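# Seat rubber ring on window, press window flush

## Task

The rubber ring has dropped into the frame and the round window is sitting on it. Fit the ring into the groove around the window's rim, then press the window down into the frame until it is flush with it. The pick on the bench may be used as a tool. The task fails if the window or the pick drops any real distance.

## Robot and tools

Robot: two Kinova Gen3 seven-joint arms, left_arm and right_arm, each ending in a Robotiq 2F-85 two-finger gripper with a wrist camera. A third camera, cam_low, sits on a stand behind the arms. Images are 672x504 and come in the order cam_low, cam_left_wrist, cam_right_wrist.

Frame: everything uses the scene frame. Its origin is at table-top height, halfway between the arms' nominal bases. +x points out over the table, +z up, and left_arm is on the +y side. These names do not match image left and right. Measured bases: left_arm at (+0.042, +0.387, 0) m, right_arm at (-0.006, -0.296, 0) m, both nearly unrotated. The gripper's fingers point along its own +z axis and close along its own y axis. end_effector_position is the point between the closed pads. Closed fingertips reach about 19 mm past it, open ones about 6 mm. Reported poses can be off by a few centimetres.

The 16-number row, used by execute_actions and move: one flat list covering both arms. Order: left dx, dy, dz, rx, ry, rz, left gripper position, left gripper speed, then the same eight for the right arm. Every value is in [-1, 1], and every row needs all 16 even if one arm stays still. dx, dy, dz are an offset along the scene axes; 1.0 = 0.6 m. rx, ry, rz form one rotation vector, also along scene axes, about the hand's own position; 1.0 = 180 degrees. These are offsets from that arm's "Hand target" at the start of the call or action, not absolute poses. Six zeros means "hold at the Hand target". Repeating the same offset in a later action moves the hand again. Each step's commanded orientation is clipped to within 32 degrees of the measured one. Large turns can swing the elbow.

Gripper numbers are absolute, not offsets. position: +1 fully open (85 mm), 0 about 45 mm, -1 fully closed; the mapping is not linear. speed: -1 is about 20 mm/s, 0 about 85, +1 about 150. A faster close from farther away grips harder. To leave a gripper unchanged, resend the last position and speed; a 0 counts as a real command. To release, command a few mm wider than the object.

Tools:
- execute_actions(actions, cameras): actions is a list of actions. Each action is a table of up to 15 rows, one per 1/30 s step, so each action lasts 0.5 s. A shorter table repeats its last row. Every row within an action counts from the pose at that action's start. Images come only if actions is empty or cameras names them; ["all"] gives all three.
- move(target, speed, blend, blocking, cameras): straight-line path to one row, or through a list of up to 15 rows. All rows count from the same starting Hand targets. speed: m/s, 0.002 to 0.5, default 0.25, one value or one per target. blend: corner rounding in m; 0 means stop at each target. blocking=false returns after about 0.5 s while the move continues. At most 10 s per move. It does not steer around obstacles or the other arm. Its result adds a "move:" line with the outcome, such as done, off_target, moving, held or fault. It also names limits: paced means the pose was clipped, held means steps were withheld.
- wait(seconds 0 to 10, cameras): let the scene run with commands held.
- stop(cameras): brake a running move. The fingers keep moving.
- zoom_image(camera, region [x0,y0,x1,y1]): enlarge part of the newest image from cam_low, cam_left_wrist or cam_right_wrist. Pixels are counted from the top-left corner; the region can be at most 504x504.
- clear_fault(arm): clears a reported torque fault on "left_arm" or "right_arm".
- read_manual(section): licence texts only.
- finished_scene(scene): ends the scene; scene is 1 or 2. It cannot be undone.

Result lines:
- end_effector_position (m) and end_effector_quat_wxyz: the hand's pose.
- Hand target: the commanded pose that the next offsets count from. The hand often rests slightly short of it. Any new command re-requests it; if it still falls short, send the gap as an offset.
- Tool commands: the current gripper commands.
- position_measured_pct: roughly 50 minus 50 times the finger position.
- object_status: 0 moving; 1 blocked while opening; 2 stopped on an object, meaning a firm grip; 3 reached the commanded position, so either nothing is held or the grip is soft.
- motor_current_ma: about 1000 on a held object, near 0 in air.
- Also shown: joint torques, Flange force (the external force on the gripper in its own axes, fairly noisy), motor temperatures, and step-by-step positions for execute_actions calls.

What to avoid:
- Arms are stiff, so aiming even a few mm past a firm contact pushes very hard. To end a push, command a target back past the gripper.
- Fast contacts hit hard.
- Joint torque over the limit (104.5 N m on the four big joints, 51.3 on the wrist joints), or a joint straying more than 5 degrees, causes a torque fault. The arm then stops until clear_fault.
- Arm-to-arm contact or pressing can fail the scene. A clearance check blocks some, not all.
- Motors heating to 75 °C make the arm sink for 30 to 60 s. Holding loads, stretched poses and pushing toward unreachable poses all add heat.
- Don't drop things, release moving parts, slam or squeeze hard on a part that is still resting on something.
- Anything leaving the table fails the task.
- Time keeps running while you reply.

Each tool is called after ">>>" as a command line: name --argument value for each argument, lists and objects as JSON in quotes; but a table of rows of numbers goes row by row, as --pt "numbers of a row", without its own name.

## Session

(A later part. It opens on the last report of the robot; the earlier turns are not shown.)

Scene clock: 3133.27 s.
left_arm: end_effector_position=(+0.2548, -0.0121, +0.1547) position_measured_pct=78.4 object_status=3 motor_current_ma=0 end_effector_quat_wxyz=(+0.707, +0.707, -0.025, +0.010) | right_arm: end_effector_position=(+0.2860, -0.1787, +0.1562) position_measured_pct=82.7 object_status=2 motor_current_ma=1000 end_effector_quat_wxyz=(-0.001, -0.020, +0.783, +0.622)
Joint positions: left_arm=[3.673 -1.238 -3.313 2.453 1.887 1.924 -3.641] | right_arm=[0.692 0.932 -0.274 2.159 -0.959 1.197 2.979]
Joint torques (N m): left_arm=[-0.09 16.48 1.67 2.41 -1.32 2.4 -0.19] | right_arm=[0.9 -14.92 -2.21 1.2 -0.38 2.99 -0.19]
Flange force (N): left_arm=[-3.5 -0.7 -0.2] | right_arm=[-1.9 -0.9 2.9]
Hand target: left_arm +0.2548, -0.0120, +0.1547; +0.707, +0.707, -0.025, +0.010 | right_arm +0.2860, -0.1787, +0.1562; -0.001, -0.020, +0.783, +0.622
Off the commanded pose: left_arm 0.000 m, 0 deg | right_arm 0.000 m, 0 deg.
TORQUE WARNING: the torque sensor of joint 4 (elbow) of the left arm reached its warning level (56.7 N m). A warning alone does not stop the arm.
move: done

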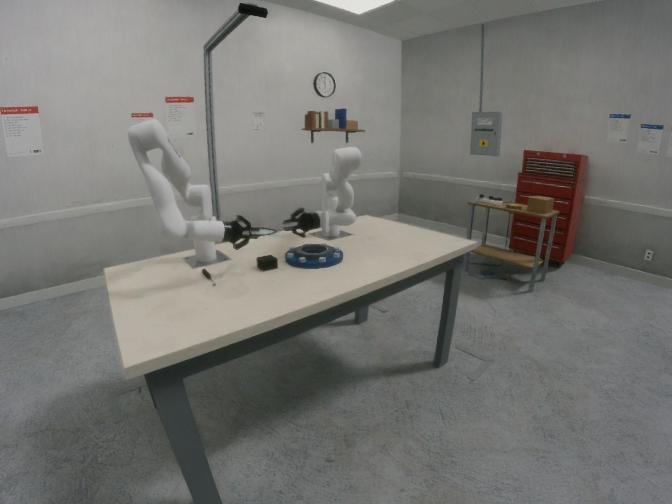

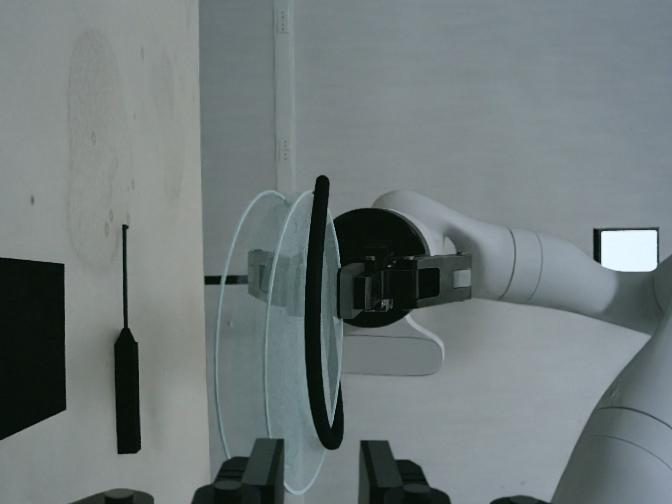

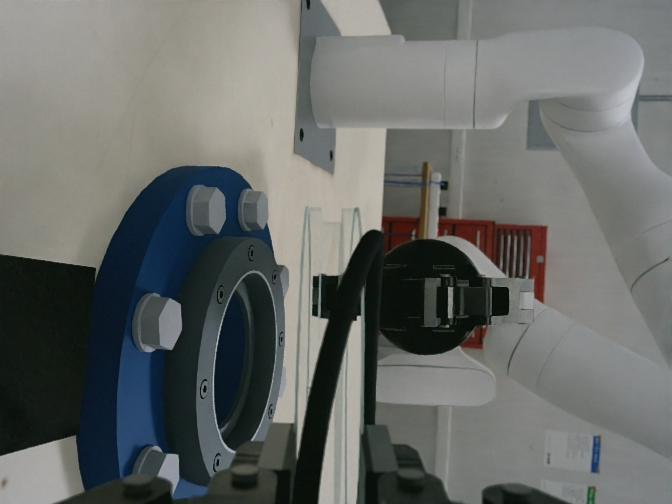

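>>> move --pt "0.05 0.02 0.2 0.18 0.16 0.13 -0.57 1 0 0 0 0 0 0 -0.92 -1" --pt "0.1087 -0.1722 0.148 0.3687 0.3357 0.2747 -0.4 1 0 0 0 0 0 0 -0.92 -1" --speed 0.2 --blend '[0.03,0]' --cameras '["all"]'

Scene clock: 3173.43 s.
left_arm: end_effector_position=(+0.3200, -0.1154, +0.2435) position_measured_pct=69.7 object_status=3 motor_current_ma=0 end_effector_quat_wxyz=(+0.094, +0.813, +0.570, -0.066) | right_arm: end_effector_position=(+0.2860, -0.1787, +0.1562) position_measured_pct=82.7 object_status=2 motor_current_ma=1000 end_effector_quat_wxyz=(-0.001, -0.020, +0.783, +0.622)
Joint positions: left_arm=[4.376 -0.548 -3.526 1.369 0.379 1.1 0.416] | right_arm=[0.692 0.932 -0.274 2.159 -0.959 1.197 2.979]
Joint torques (N m): left_arm=[-0.1 19.83 -1.51 -10 0.3 -0.67 -0.15] | right_arm=[0.92 -14.96 -2.29 1.26 -0.36 2.99 -0.12]
Flange force (N): left_arm=[1.6 -2.4 1.8] | right_arm=[-2.2 -1.0 2.7]
Hand target: left_arm +0.3200, -0.1154, +0.2435; +0.094, +0.813, +0.570, -0.066 | right_arm +0.2860, -0.1787, +0.1562; -0.001, -0.020, +0.783, +0.622
Off the commanded pose: left_arm 0.000 m, 0 deg | right_arm 0.000 m, 0 deg.
move: done

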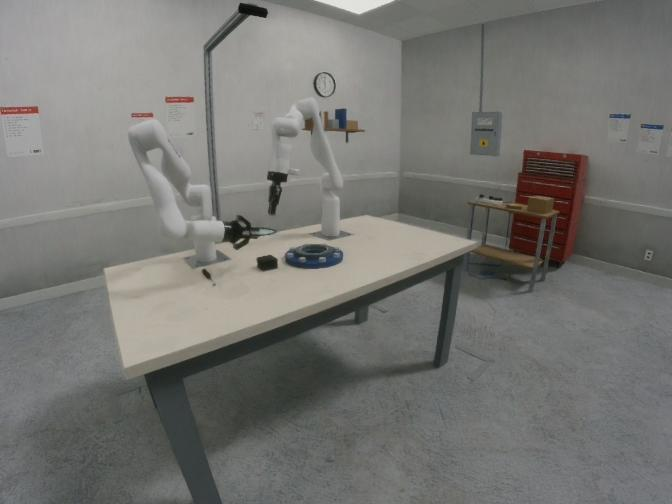

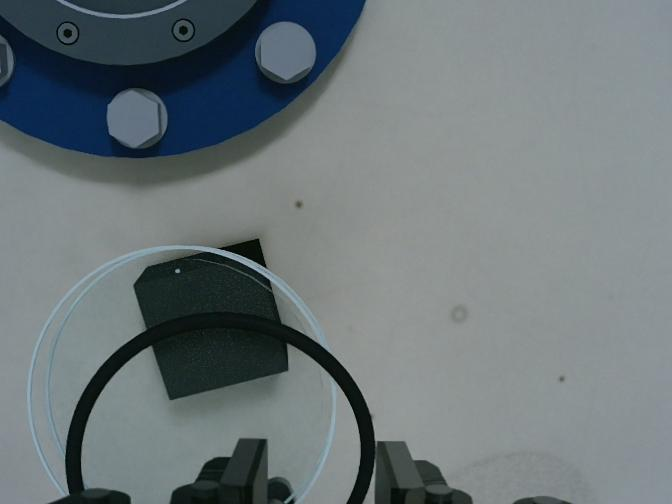

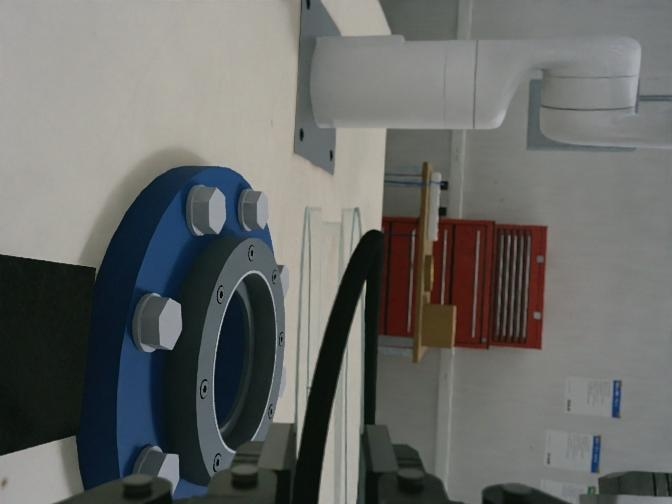

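>>> move --pt "0.025 -0.0277 -0.0792 0 0 0 -0.6 1 0 0 0 0 0 0 -0.92 -1" --speed 0.1 --cameras '["all"]'

>>> zoom_image --camera "cam_left_wrist" --region '[200, 250, 460, 504]'

Scene clock: 3194.13 s.
left_arm: end_effector_position=(+0.3350, -0.1320, +0.1960) position_measured_pct=80.1 object_status=3 motor_current_ma=0 end_effector_quat_wxyz=(+0.094, +0.813, +0.570, -0.066) | right_arm: end_effector_position=(+0.2860, -0.1787, +0.1562) position_measured_pct=82.7 object_status=2 motor_current_ma=1000 end_effector_quat_wxyz=(-0.001, -0.020, +0.783, +0.622)
Joint positions: left_arm=[4.349 -0.64 -3.506 1.367 0.418 1.017 0.378] | right_arm=[0.692 0.932 -0.274 2.159 -0.959 1.197 2.979]
Joint torques (N m): left_arm=[-0.06 21.44 -1.58 -9.65 0.34 -0.65 -0.08] | right_arm=[0.88 -14.88 -2.26 1.15 -0.33 3 -0.18]
Flange force (N): left_arm=[1.4 -1.7 1.9] | right_arm=[-1.7 -0.7 3.0]
Hand target: left_arm +0.3350, -0.1320, +0.1960; +0.094, +0.813, +0.570, -0.066 | right_arm +0.2860, -0.1787, +0.1562; -0.001, -0.020, +0.783, +0.622
Off the commanded pose: left_arm 0.000 m, 0 deg | right_arm 0.000 m, 0 deg.
move: done

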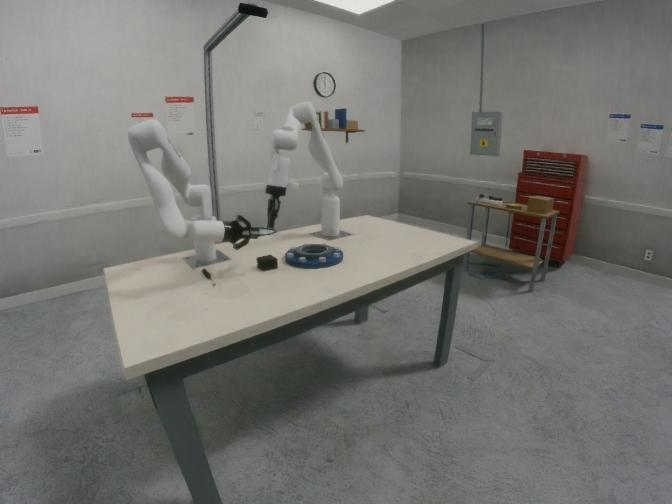

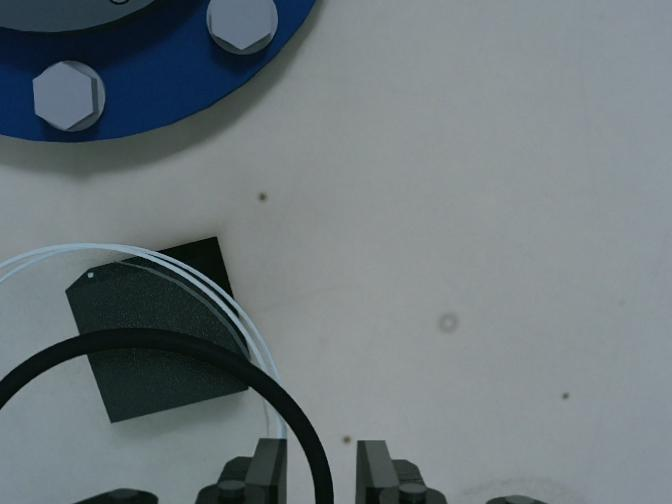

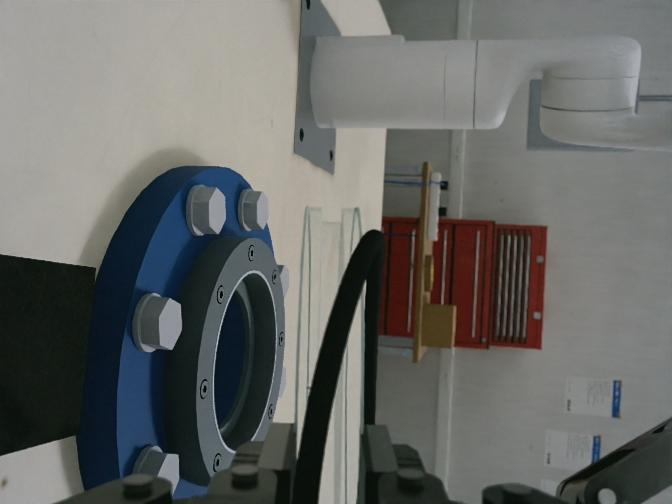

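Scaled by 1.938.

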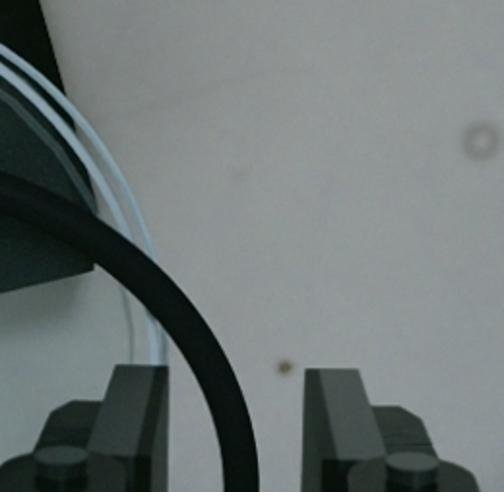

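>>> move --target '[0,-0.011,-0.047,0,0,0,-0.6,1,0,0,0,0,0,0,-0.92,-1]' --speed 0.05 --cameras '["cam_low","cam_left_wrist"]'

>>> zoom_image --camera "cam_low" --region '[225, 205, 295, 260]'

Scene clock: 3225.73 s.
left_arm: end_effector_position=(+0.3351, -0.1385, +0.1679) position_measured_pct=80.1 object_status=3 motor_current_ma=0 end_effector_quat_wxyz=(+0.094, +0.813, +0.571, -0.066) | right_arm: end_effector_position=(+0.2860, -0.1788, +0.1561) position_measured_pct=82.7 object_status=2 motor_current_ma=1000 end_effector_quat_wxyz=(-0.001, -0.020, +0.783, +0.622)
Joint positions: left_arm=[4.347 -0.681 -3.494 1.387 0.437 0.958 0.363] | right_arm=[0.692 0.932 -0.273 2.159 -0.959 1.197 2.979]
Joint torques (N m): left_arm=[7.81 1.1 6.56 -3.84 3.18 -2.34 0.04] | right_arm=[-5.03 -19.78 -17.35 8.02 -3.44 17.26 1.24]
Flange force (N): left_arm=[12.8 -1.3 -40.7] | right_arm=[4.5 -42.8 -5.6]
Hand target: left_arm +0.3350, -0.1386, +0.1678; +0.094, +0.813, +0.570, -0.066 | right_arm +0.2860, -0.1787, +0.1562; -0.001, -0.020, +0.783, +0.622
Off the commanded pose: left_arm 0.000 m, 0 deg | right_arm 0.000 m, 0 deg.
move: done
Images, in order (width x height): cam_low 672x504, cam_left_wrist 672x504.

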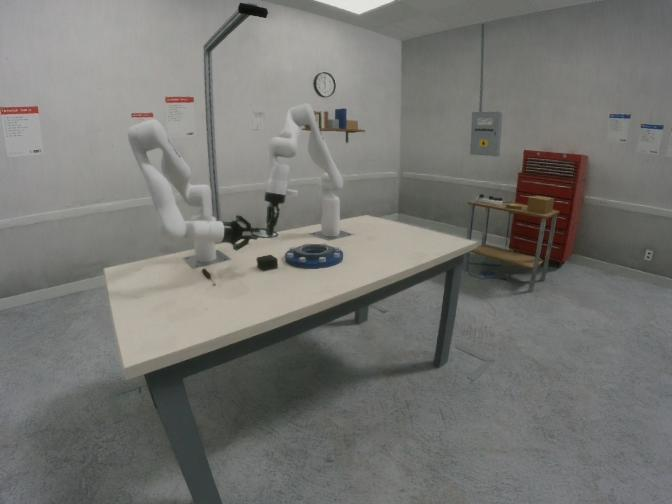

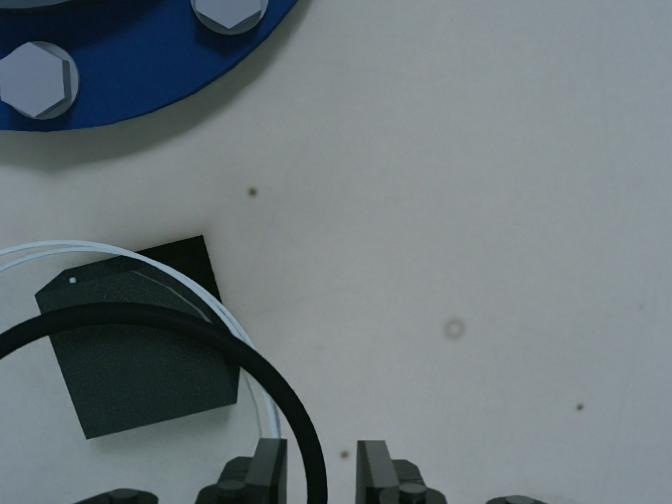

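Scaled by 7.200 from the camera's 672x504 image, which has a finer 960x720 frame.

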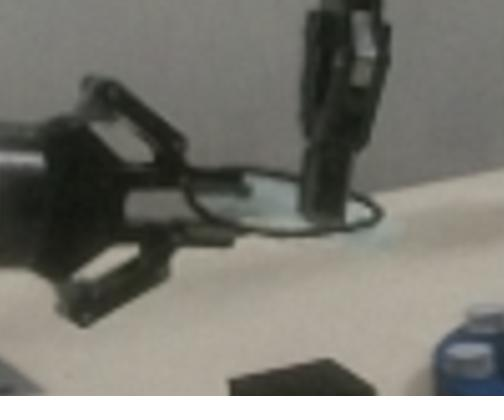

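>>> move --pt "0 0.003 0.0127 0 0 0 -0.6 1 0 0 0 0 0 0 -0.92 -1" --pt "0.0078 0.0002 0.0134 0 0 0 -0.6 1 0 0 0 0 0 0 -0.92 -1" --pt "0.0078 -0.0027 0.0006 0 0 0 -0.6 1 0 0 0 0 0 0 -0.92 -1" --pt "0.0078 -0.0027 0.0006 0 0 0 -0.97 -0.3 0 0 0 0 0 0 -0.92 -1" --speed 0.05 --cameras '["cam_low","cam_left_wrist"]'

>>> zoom_image --camera "cam_low" --region '[225, 205, 295, 260]'

Scene clock: 3236.20 s.
left_arm: end_effector_position=(+0.3397, -0.1402, +0.1681) position_measured_pct=98.3 object_status=3 motor_current_ma=260 end_effector_quat_wxyz=(+0.094, +0.813, +0.570, -0.066) | right_arm: end_effector_position=(+0.2860, -0.1787, +0.1562) position_measured_pct=82.7 object_status=2 motor_current_ma=1000 end_effector_quat_wxyz=(-0.001, -0.020, +0.783, +0.622)
Joint positions: left_arm=[4.339 -0.689 -3.493 1.37 0.438 0.967 0.36] | right_arm=[0.691 0.932 -0.273 2.159 -0.959 1.197 2.98]
Joint torques (N m): left_arm=[-0.02 22.07 -1.61 -9.44 0.33 -0.63 -0.14] | right_arm=[1.01 -14.91 -2.27 1.14 -0.4 2.97 -0.16]
Flange force (N): left_arm=[1.4 -1.8 1.8] | right_arm=[-1.9 -0.8 2.9]
Hand target: left_arm +0.3397, -0.1402, +0.1682; +0.094, +0.813, +0.570, -0.066 | right_arm +0.2860, -0.1787, +0.1562; -0.001, -0.020, +0.783, +0.622
Off the commanded pose: left_arm 0.000 m, 0 deg | right_arm 0.000 m, 0 deg.
move: done
Images, in order (width x height): cam_low 672x504, cam_left_wrist 672x504.

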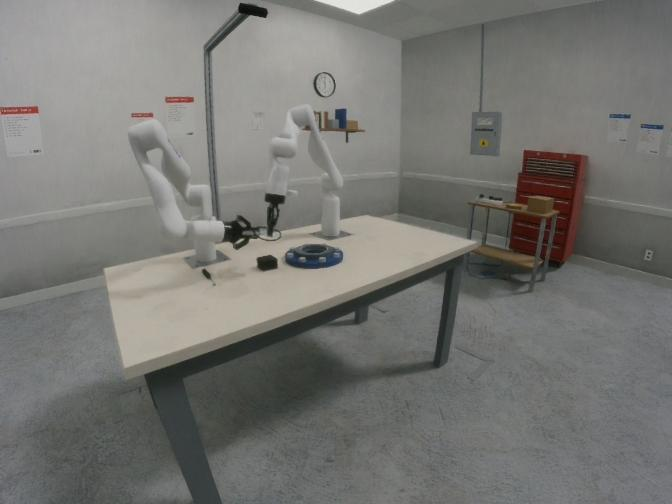

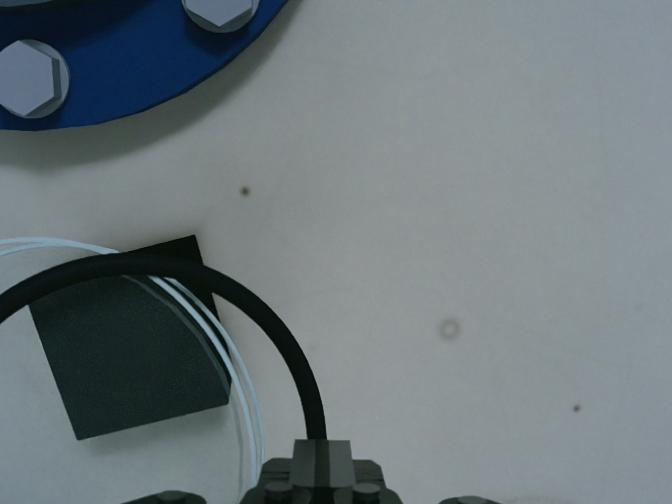

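Scaled by 7.200 from the camera's 672x504 image, which has a finer 960x720 frame.

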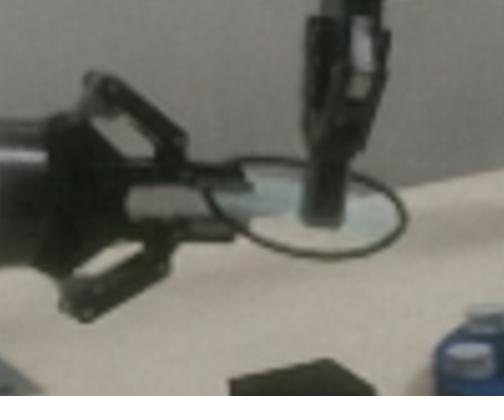

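>>> move --target '[0.008,0.012,0.002,0,0,0,-0.97,-0.3,0,0,0,0,0,0,-0.92,-1]' --speed 0.03 --cameras '["cam_low","cam_left_wrist","cam_right_wrist"]'

>>> zoom_image --camera "cam_low" --region '[225, 205, 295, 260]'

Scene clock: 3242.70 s.
left_arm: end_effector_position=(+0.3445, -0.1331, +0.1693) position_measured_pct=98.3 object_status=3 motor_current_ma=260 end_effector_quat_wxyz=(+0.094, +0.813, +0.570, -0.066) | right_arm: end_effector_position=(+0.2860, -0.1787, +0.1562) position_measured_pct=82.7 object_status=2 motor_current_ma=1000 end_effector_quat_wxyz=(-0.001, -0.020, +0.783, +0.622)
Joint positions: left_arm=[4.326 -0.68 -3.493 1.383 0.438 0.966 0.344] | right_arm=[0.691 0.932 -0.273 2.159 -0.959 1.197 2.98]
Joint torques (N m): left_arm=[-0.05 21.47 -1.57 -9.29 0.32 -0.64 -0.2] | right_arm=[1.04 -14.9 -2.29 1.25 -0.32 2.98 -0.18]
Flange force (N): left_arm=[1.2 -2.1 1.1] | right_arm=[-2.2 -0.8 3.0]
Hand target: left_arm +0.3445, -0.1330, +0.1694; +0.094, +0.813, +0.570, -0.066 | right_arm +0.2860, -0.1787, +0.1562; -0.001, -0.020, +0.783, +0.622
Off the commanded pose: left_arm 0.000 m, 0 deg | right_arm 0.000 m, 0 deg.
move: done

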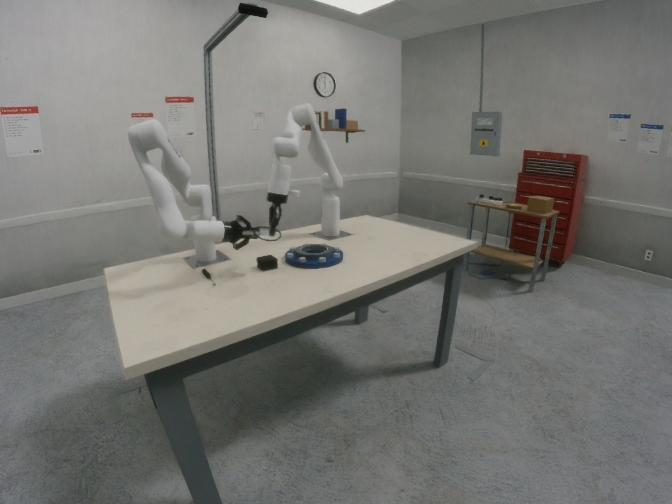

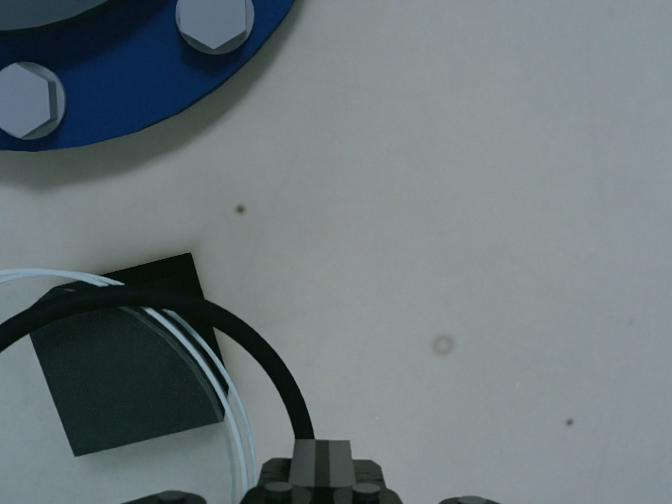

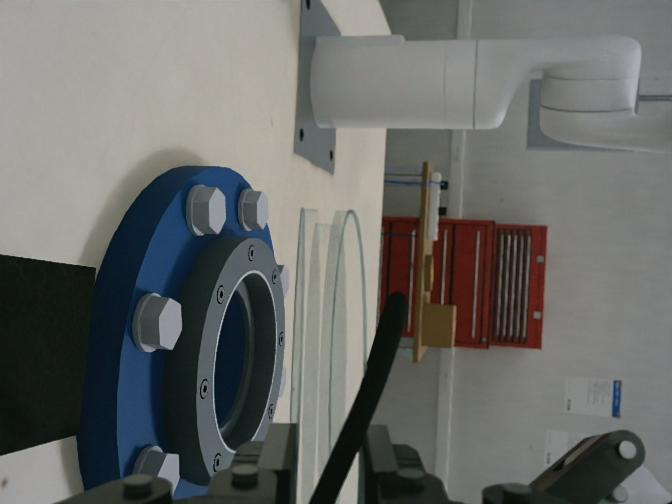

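Scaled by 7.200 from the camera's 672x504 image, which has a finer 960x720 frame.

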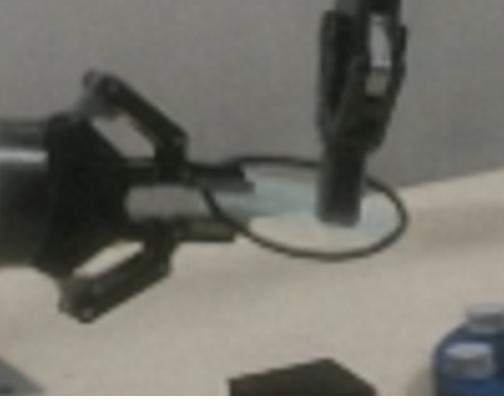

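>>> zoom_image --camera "cam_left_wrist" --region '[0, 240, 352, 504]'

>>> zoom_image --camera "cam_right_wrist" --region '[250, 200, 450, 504]'

Scaled by 1.432.

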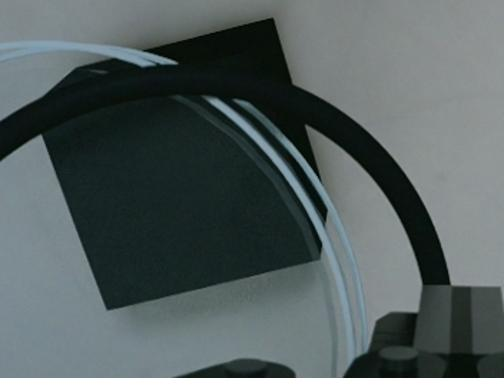

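Scaled by 1.658.

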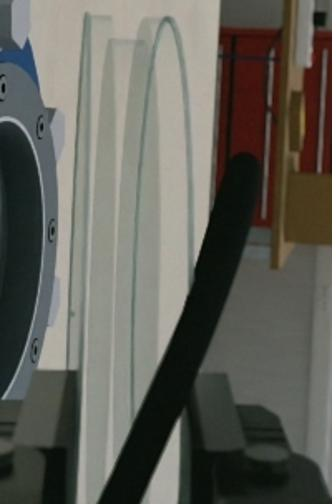

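>>> move --target '[0,0.0045,0.0195,0,0,0,-0.97,-0.3,0,0,0,0,0,0,-0.92,-1]' --speed 0.03 --cameras '["cam_low","cam_left_wrist","cam_right_wrist"]'

>>> zoom_image --camera "cam_low" --region '[225, 205, 295, 260]'

Scene clock: 3266.27 s.
left_arm: end_effector_position=(+0.3445, -0.1303, +0.1810) position_measured_pct=98.3 object_status=3 motor_current_ma=260 end_effector_quat_wxyz=(+0.094, +0.813, +0.570, -0.066) | right_arm: end_effector_position=(+0.2860, -0.1787, +0.1562) position_measured_pct=82.7 object_status=2 motor_current_ma=1000 end_effector_quat_wxyz=(-0.001, -0.020, +0.783, +0.622)
Joint positions: left_arm=[4.327 -0.663 -3.498 1.375 0.43 0.99 0.35] | right_arm=[0.691 0.932 -0.273 2.159 -0.959 1.197 2.98]
Joint torques (N m): left_arm=[-0.09 21.57 -1.6 -9.43 0.31 -0.47 -0.2] | right_arm=[0.93 -14.95 -2.36 1.21 -0.31 2.98 -0.21]
Flange force (N): left_arm=[1.2 -2.1 1.9] | right_arm=[-1.9 -1.0 2.9]
Hand target: left_arm +0.3445, -0.1303, +0.1811; +0.094, +0.813, +0.570, -0.066 | right_arm +0.2860, -0.1787, +0.1562; -0.001, -0.020, +0.783, +0.622
Off the commanded pose: left_arm 0.000 m, 0 deg | right_arm 0.000 m, 0 deg.
move: done

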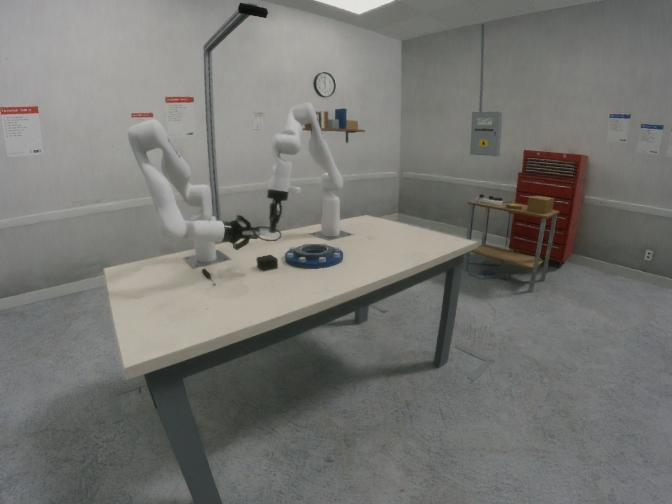

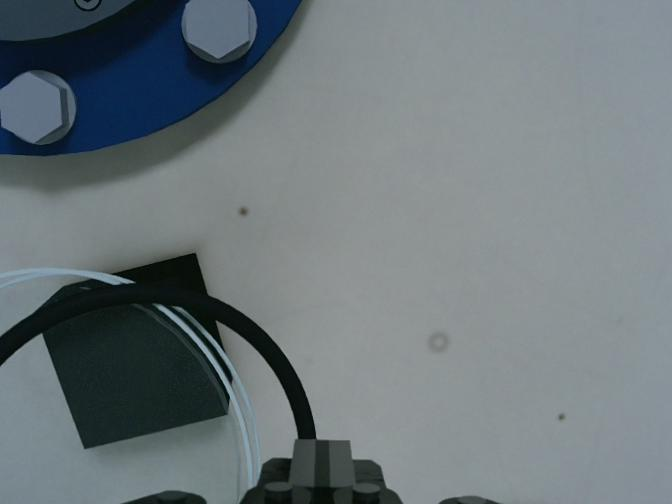

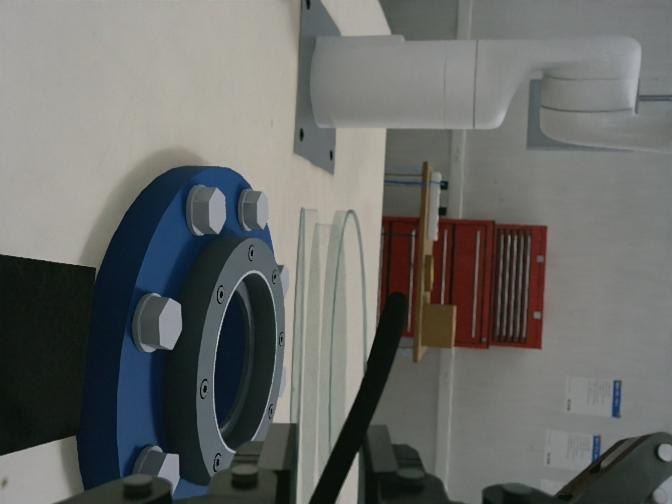

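Scaled by 7.200 from the camera's 672x504 image, which has a finer 960x720 frame.

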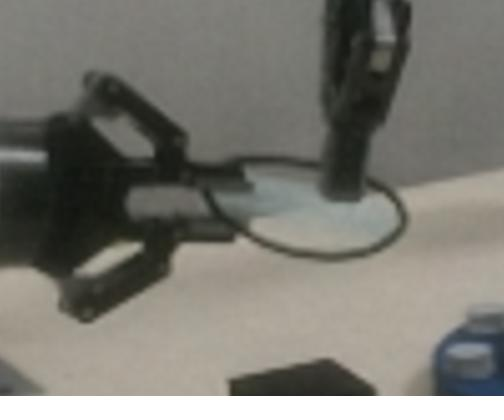

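>>> move --target '[-0.07,0.04,0.09,0,0,0,-0.6,1,0,0,0,0,0,0,-0.92,-1]' --speed 0.15 --cameras '["cam_low","cam_left_wrist"]'

Scene clock: 3271.43 s.
left_arm: end_effector_position=(+0.3025, -0.1063, +0.2350) position_measured_pct=80.1 object_status=3 motor_current_ma=0 end_effector_quat_wxyz=(+0.094, +0.813, +0.570, -0.066) | right_arm: end_effector_position=(+0.2860, -0.1787, +0.1562) position_measured_pct=82.7 object_status=2 motor_current_ma=1000 end_effector_quat_wxyz=(-0.001, -0.020, +0.783, +0.622)
Joint positions: left_arm=[4.405 -0.516 -3.523 1.452 0.372 1.045 0.426] | right_arm=[0.691 0.932 -0.273 2.159 -0.959 1.197 2.98]
Joint torques (N m): left_arm=[-0.07 18.87 -1.46 -9.76 0.12 -0.69 -0.14] | right_arm=[1 -14.93 -2.32 1.27 -0.35 2.99 -0.19]
Flange force (N): left_arm=[1.6 -2.1 1.4] | right_arm=[-2.1 -1.0 2.9]
Hand target: left_arm +0.3025, -0.1063, +0.2351; +0.094, +0.813, +0.570, -0.066 | right_arm +0.2860, -0.1787, +0.1562; -0.001, -0.020, +0.783, +0.622
Off the commanded pose: left_arm 0.000 m, 0 deg | right_arm 0.000 m, 0 deg.
move: done
Images, in order (width x height): cam_low 672x504, cam_left_wrist 672x504.

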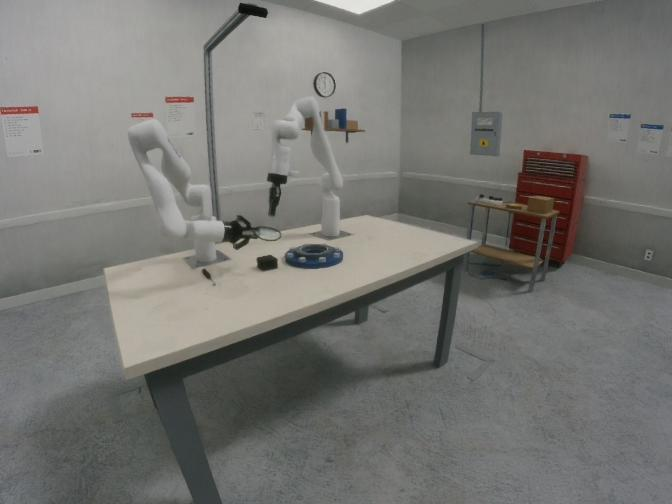

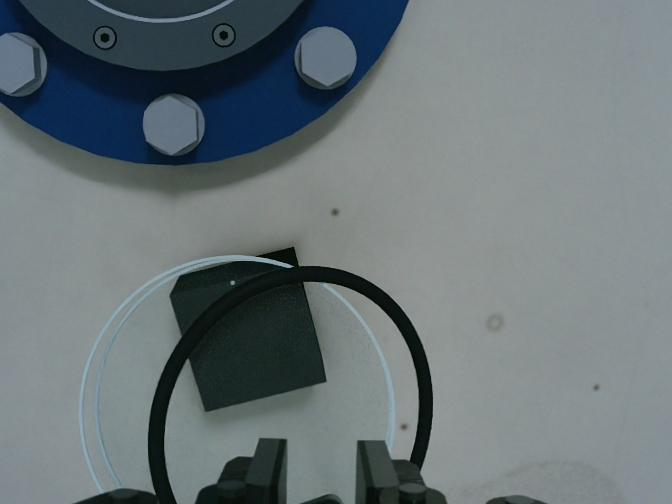

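>>> move --pt "0.0658 -0.0242 -0.03 0 0 0 -1 1 0 0 0 0 0 0 -0.92 -1" --pt "0.0658 -0.0242 -0.078 0 0 0 -1 1 0 0 0 0 0 0 -0.92 -1" --speed 0.15 --cameras '["cam_low","cam_left_wrist"]'

>>> move --target '[0,-0.0106,-0.0455,0,0,0,-1,1,0,0,0,0,0,0,-0.92,-1]' --speed 0.05 --cameras '["cam_low","cam_left_wrist","cam_right_wrist"]'

>>> zoom_image --camera "cam_low" --region '[225, 205, 295, 260]'

Scene clock: 3336.53 s.
left_arm: end_effector_position=(+0.3420, -0.1208, +0.1883) position_measured_pct=98.7 object_status=3 motor_current_ma=1000 end_effector_quat_wxyz=(+0.094, +0.813, +0.570, -0.066) | right_arm: end_effector_position=(+0.2860, -0.1787, +0.1562) position_measured_pct=82.7 object_status=2 motor_current_ma=1000 end_effector_quat_wxyz=(-0.001, -0.020, +0.783, +0.622)
Joint positions: left_arm=[4.327 -0.635 -3.502 1.401 0.425 0.992 0.344] | right_arm=[0.691 0.932 -0.273 2.159 -0.959 1.197 2.98]
Joint torques (N m): left_arm=[-0.11 20.99 -1.65 -9.41 0.35 -0.84 -0.17] | right_arm=[0.99 -14.9 -2.29 1.22 -0.37 2.96 -0.2]
Flange force (N): left_arm=[0.8 -1.5 1.0] | right_arm=[-2.0 -0.9 2.9]
Hand target: left_arm +0.3420, -0.1208, +0.1882; +0.094, +0.813, +0.570, -0.066 | right_arm +0.2860, -0.1787, +0.1562; -0.001, -0.020, +0.783, +0.622
Off the commanded pose: left_arm 0.000 m, 0 deg | right_arm 0.000 m, 0 deg.
move: done
Images, in order (width x height): cam_low 672x504, cam_left_wrist 672x504.

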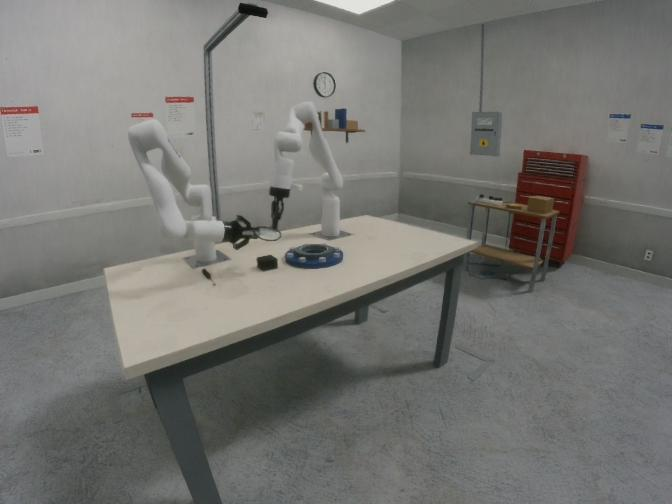

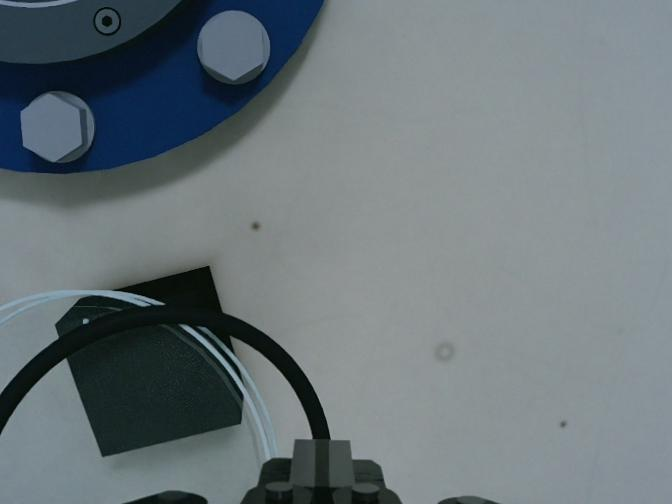

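Scene clock: 3337.43 s.
left_arm: end_effector_position=(+0.3420, -0.1272, +0.1610) position_measured_pct=98.7 object_status=3 motor_current_ma=1000 end_effector_quat_wxyz=(+0.094, +0.813, +0.570, -0.066) | right_arm: end_effector_position=(+0.2860, -0.1787, +0.1562) position_measured_pct=82.7 object_status=2 motor_current_ma=1000 end_effector_quat_wxyz=(-0.001, -0.020, +0.783, +0.622)
Joint positions: left_arm=[4.325 -0.676 -3.488 1.42 0.444 0.934 0.33] | right_arm=[0.691 0.932 -0.273 2.159 -0.959 1.197 2.98]
Joint torques (N m): left_arm=[-0.04 21.21 -1.52 -9.28 0.3 -0.41 -0.18] | right_arm=[0.93 -15.04 -2.38 1.14 -0.42 3.04 -0.13]
Flange force (N): left_arm=[1.9 -2.9 1.5] | right_arm=[-1.7 -1.2 2.9]
Hand target: left_arm +0.3420, -0.1272, +0.1610; +0.094, +0.813, +0.570, -0.066 | right_arm +0.2860, -0.1787, +0.1562; -0.001, -0.020, +0.783, +0.622
Off the commanded pose: left_arm 0.000 m, 0 deg | right_arm 0.000 m, 0 deg.
move: done

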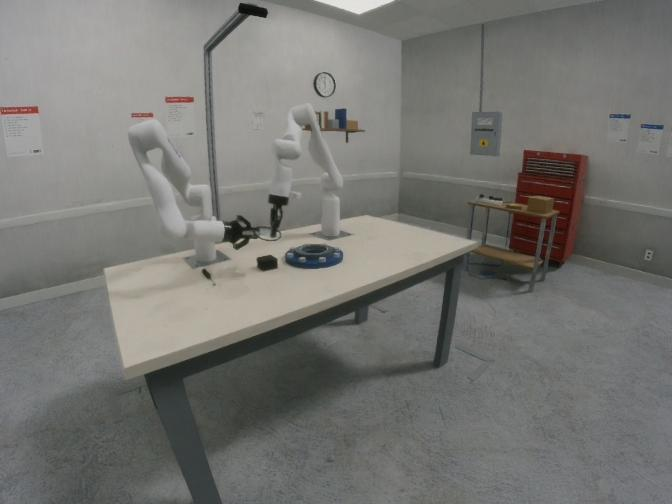

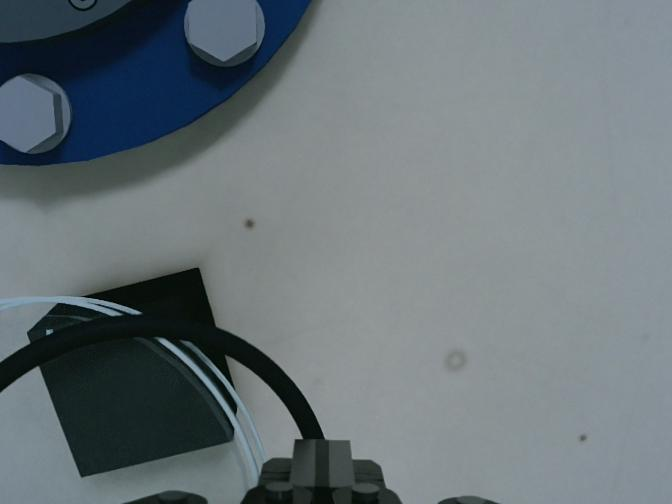

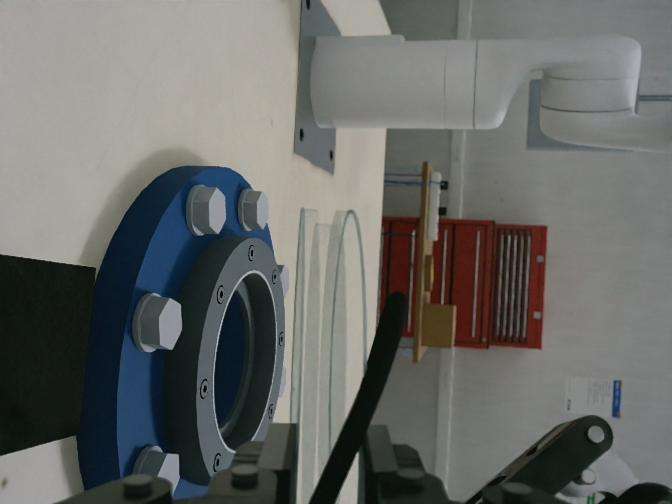

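Scaled by 7.200 from the camera's 672x504 image, which has a finer 960x720 frame.

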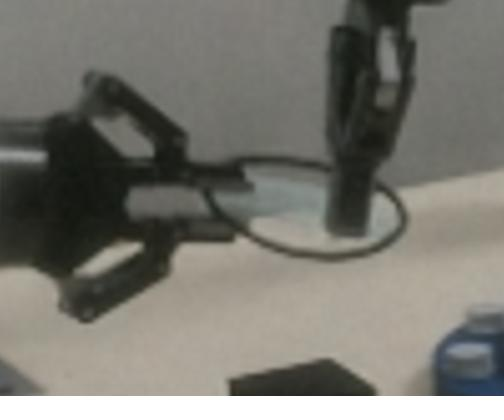

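>>> move --pt "0 0.02 0.15 0 0 0 -0.6 1 0 0 0 0 0 0 -0.92 -1" --pt "0.097 0.412 0.2 -0.368 -0.336 -0.274 -0.6 1 0 0 0 0 0 0 -0.92 -1" --speed 0.2

>>> move --target '[0,0,0,0,0,0,-0.6,1,0.125,0.043,0.073,0.064,-0.050,-0.507,-0.92,-1]' --speed 0.12 --cameras '["all"]'

Scene clock: 3387.73 s.
left_arm: end_effector_position=(+0.4002, +0.1200, +0.2810) position_measured_pct=80.1 object_status=3 motor_current_ma=0 end_effector_quat_wxyz=(+0.707, +0.707, -0.024, +0.011) | right_arm: end_effector_position=(+0.2860, -0.1787, +0.1562) position_measured_pct=82.7 object_status=2 motor_current_ma=1000 end_effector_quat_wxyz=(-0.001, -0.020, +0.783, +0.622)
Joint positions: left_arm=[3.055 -0.769 -3.181 2.138 1.437 1.63 -2.961] | right_arm=[0.691 0.932 -0.273 2.159 -0.959 1.197 2.98]
Joint torques (N m): left_arm=[-0.08 16.56 2.04 -2.81 0.68 2.44 0.03] | right_arm=[0.97 -14.97 -2.22 1.2 -0.42 3 -0.18]
Flange force (N): left_arm=[-3.2 -2.0 0.1] | right_arm=[-1.9 -1.0 2.9]
Hand target: left_arm +0.4002, +0.1200, +0.2810; +0.707, +0.707, -0.024, +0.011 | right_arm +0.2860, -0.1787, +0.1562; -0.001, -0.020, +0.783, +0.622
Off the commanded pose: left_arm 0.000 m, 0 deg | right_arm 0.000 m, 0 deg.
move: done

Scene clock: 3393.77 s.
left_arm: end_effector_position=(+0.4002, +0.1200, +0.2809) position_measured_pct=80.1 object_status=3 motor_current_ma=0 end_effector_quat_wxyz=(+0.707, +0.707, -0.024, +0.011) | right_arm: end_effector_position=(+0.3526, -0.1678, +0.1931) position_measured_pct=82.7 object_status=2 motor_current_ma=1000 end_effector_quat_wxyz=(+0.457, +0.258, +0.514, +0.679)
Joint positions: left_arm=[3.054 -0.769 -3.181 2.138 1.437 1.63 -2.961] | right_arm=[1.135 2.133 -0.701 2.58 -1.819 1.133 4.796]
Joint torques (N m): left_arm=[-0.11 16.47 2.03 -2.65 0.61 2.63 -0.17] | right_arm=[-9.85 43.05 -7.36 7.74 3.22 -0.41 -0.18]
Flange force (N): left_arm=[-2.2 -1.3 0.5] | right_arm=[-219.5 -1.6 -54.5]
Flange force when the fault began (N): right_arm=[-419.7 -30.9 -156.7]
Hand target: left_arm +0.4002, +0.1200, +0.2809; +0.707, +0.707, -0.024, +0.011 | right_arm +0.3526, -0.1678, +0.1931; +0.457, +0.258, +0.514, +0.679 (not the last commanded pose)
Tool commands: left_gripper/position=-0.6 left_gripper/speed=+1.0 right_gripper/position=-0.921569 right_gripper/speed=-1.0
Off the commanded pose: left_arm 0.000 m, 0 deg | right_arm 0.018 m, 35 deg.
TORQUE FAULT: joint 2 (shoulder) of the right arm strayed more than 5 degrees from its planned motion, and that arm stopped. A torque fault puts only its own arm into a fault stop. That arm's remaining commands of this call were not run. That arm may still press on what stopped it. That arm is still stopped at the end of this call. While its stop runs, that arm, its gripper or tool too, takes no new command.
CLEAR FAULT: the right arm stays stopped (ARMSTATE_IN_FAULT) until you call clear_fault(arm="right_arm").
TORQUE WARNING: the torque sensor of joint 2 (shoulder) of the right arm reached its warning level (56.7 N m).
move: fault (right_arm)

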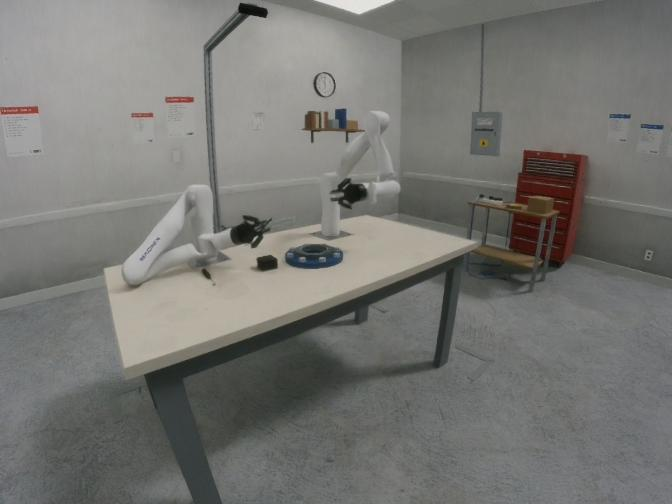

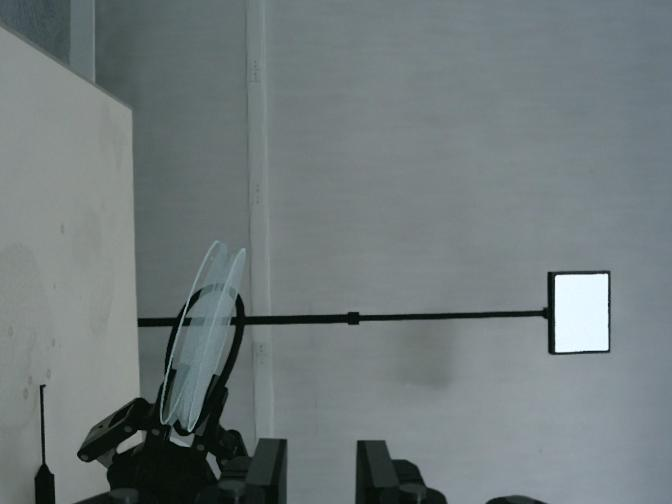

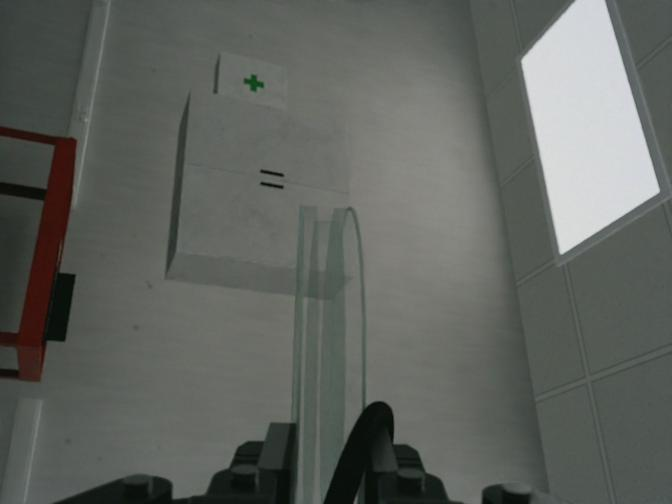

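>>> clear_fault --arm "right_arm"

>>> execute_actions --actions '[]' --cameras '["cam_low"]'

>>> zoom_image --camera "cam_low" --region '[110, 170, 310, 300]'

Scene clock: 3398.33 s.
left_arm: end_effector_position=(+0.4002, +0.1200, +0.2809) position_measured_pct=80.1 object_status=3 motor_current_ma=0 end_effector_quat_wxyz=(+0.707, +0.707, -0.024, +0.011) | right_arm: end_effector_position=(+0.3526, -0.1678, +0.1931) position_measured_pct=82.7 object_status=2 motor_current_ma=1000 end_effector_quat_wxyz=(+0.457, +0.258, +0.514, +0.679)
Joint positions: left_arm=[3.054 -0.769 -3.181 2.138 1.437 1.63 -2.961] | right_arm=[1.135 2.133 -0.701 2.58 -1.819 1.133 4.796]
Joint torques (N m): left_arm=[-0.07 16.52 2.01 -2.7 0.62 2.62 -0.17] | right_arm=[-9.92 43.04 -7.38 7.75 3.19 -0.45 -0.16]
Flange force (N): left_arm=[-2.3 -1.4 0.4] | right_arm=[-219.7 -1.8 -55.0]
Hand target: left_arm +0.4002, +0.1200, +0.2809; +0.707, +0.707, -0.024, +0.011 | right_arm +0.3526, -0.1678, +0.1931; +0.457, +0.258, +0.514, +0.679 (not the last commanded pose)
Tool commands: left_gripper/position=-0.6 left_gripper/speed=+1.0 right_gripper/position=-0.921569 right_gripper/speed=-1.0
Off the commanded pose: left_arm 0.000 m, 0 deg | right_arm 0.018 m, 35 deg.
TORQUE FAULT, CONTINUED: the right arm's stop, for the torque fault of joint 2 (shoulder) that an earlier result reported, is over. The call counts as one of the actions that you can send in this scene. That arm's target is now where it stood when the stop ended, not its last command. That arm's gripper keeps its grip as last carried out, and that arm accepts commands again: back off and push less far.
CLEAR FAULT: your call cleared the right arm's torque fault.

Scene clock: 3398.33 s.
left_arm: end_effector_position=(+0.4002, +0.1200, +0.2809) position_measured_pct=80.1 object_status=3 motor_current_ma=0 end_effector_quat_wxyz=(+0.707, +0.707, -0.024, +0.011) | right_arm: end_effector_position=(+0.3526, -0.1678, +0.1931) position_measured_pct=82.7 object_status=2 motor_current_ma=1000 end_effector_quat_wxyz=(+0.457, +0.258, +0.514, +0.679)
Joint positions: left_arm=[3.054 -0.769 -3.181 2.138 1.437 1.63 -2.961] | right_arm=[1.135 2.133 -0.701 2.58 -1.819 1.133 4.796]
Joint velocities: within noise
Joint torques (N m): left_arm=[-0.07 16.52 2.01 -2.7 0.62 2.62 -0.17] | right_arm=[-9.92 43.04 -7.38 7.75 3.19 -0.45 -0.16]
Motor temperatures (°C): left_arm=[32 40 30 30 38 41 33] | right_arm=[34 30 27 29 34 38 37]
Flange force (N): left_arm=[-2.3 -1.4 0.4] | right_arm=[-219.7 -1.8 -55.0]
Hand target: left_arm +0.4002, +0.1200, +0.2809; +0.707, +0.707, -0.024, +0.011 | right_arm +0.3526, -0.1678, +0.1931; +0.457, +0.258, +0.514, +0.679 (not the last commanded pose)
Tool commands: left_gripper/position=-0.6 left_gripper/speed=+1.0 right_gripper/position=-0.921569 right_gripper/speed=-1.0
Off the commanded pose: left_arm 0.000 m, 0 deg | right_arm 0.018 m, 35 deg.
Images, in order (width x height): cam_low 672x504.

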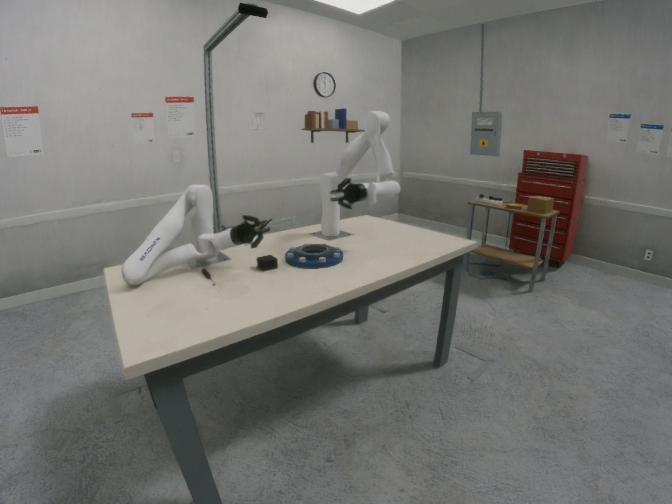

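Scaled by 2.520 from the camera's 672x504 image, which has a finer 960x720 frame.

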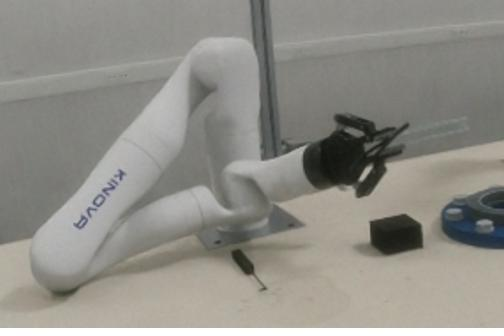

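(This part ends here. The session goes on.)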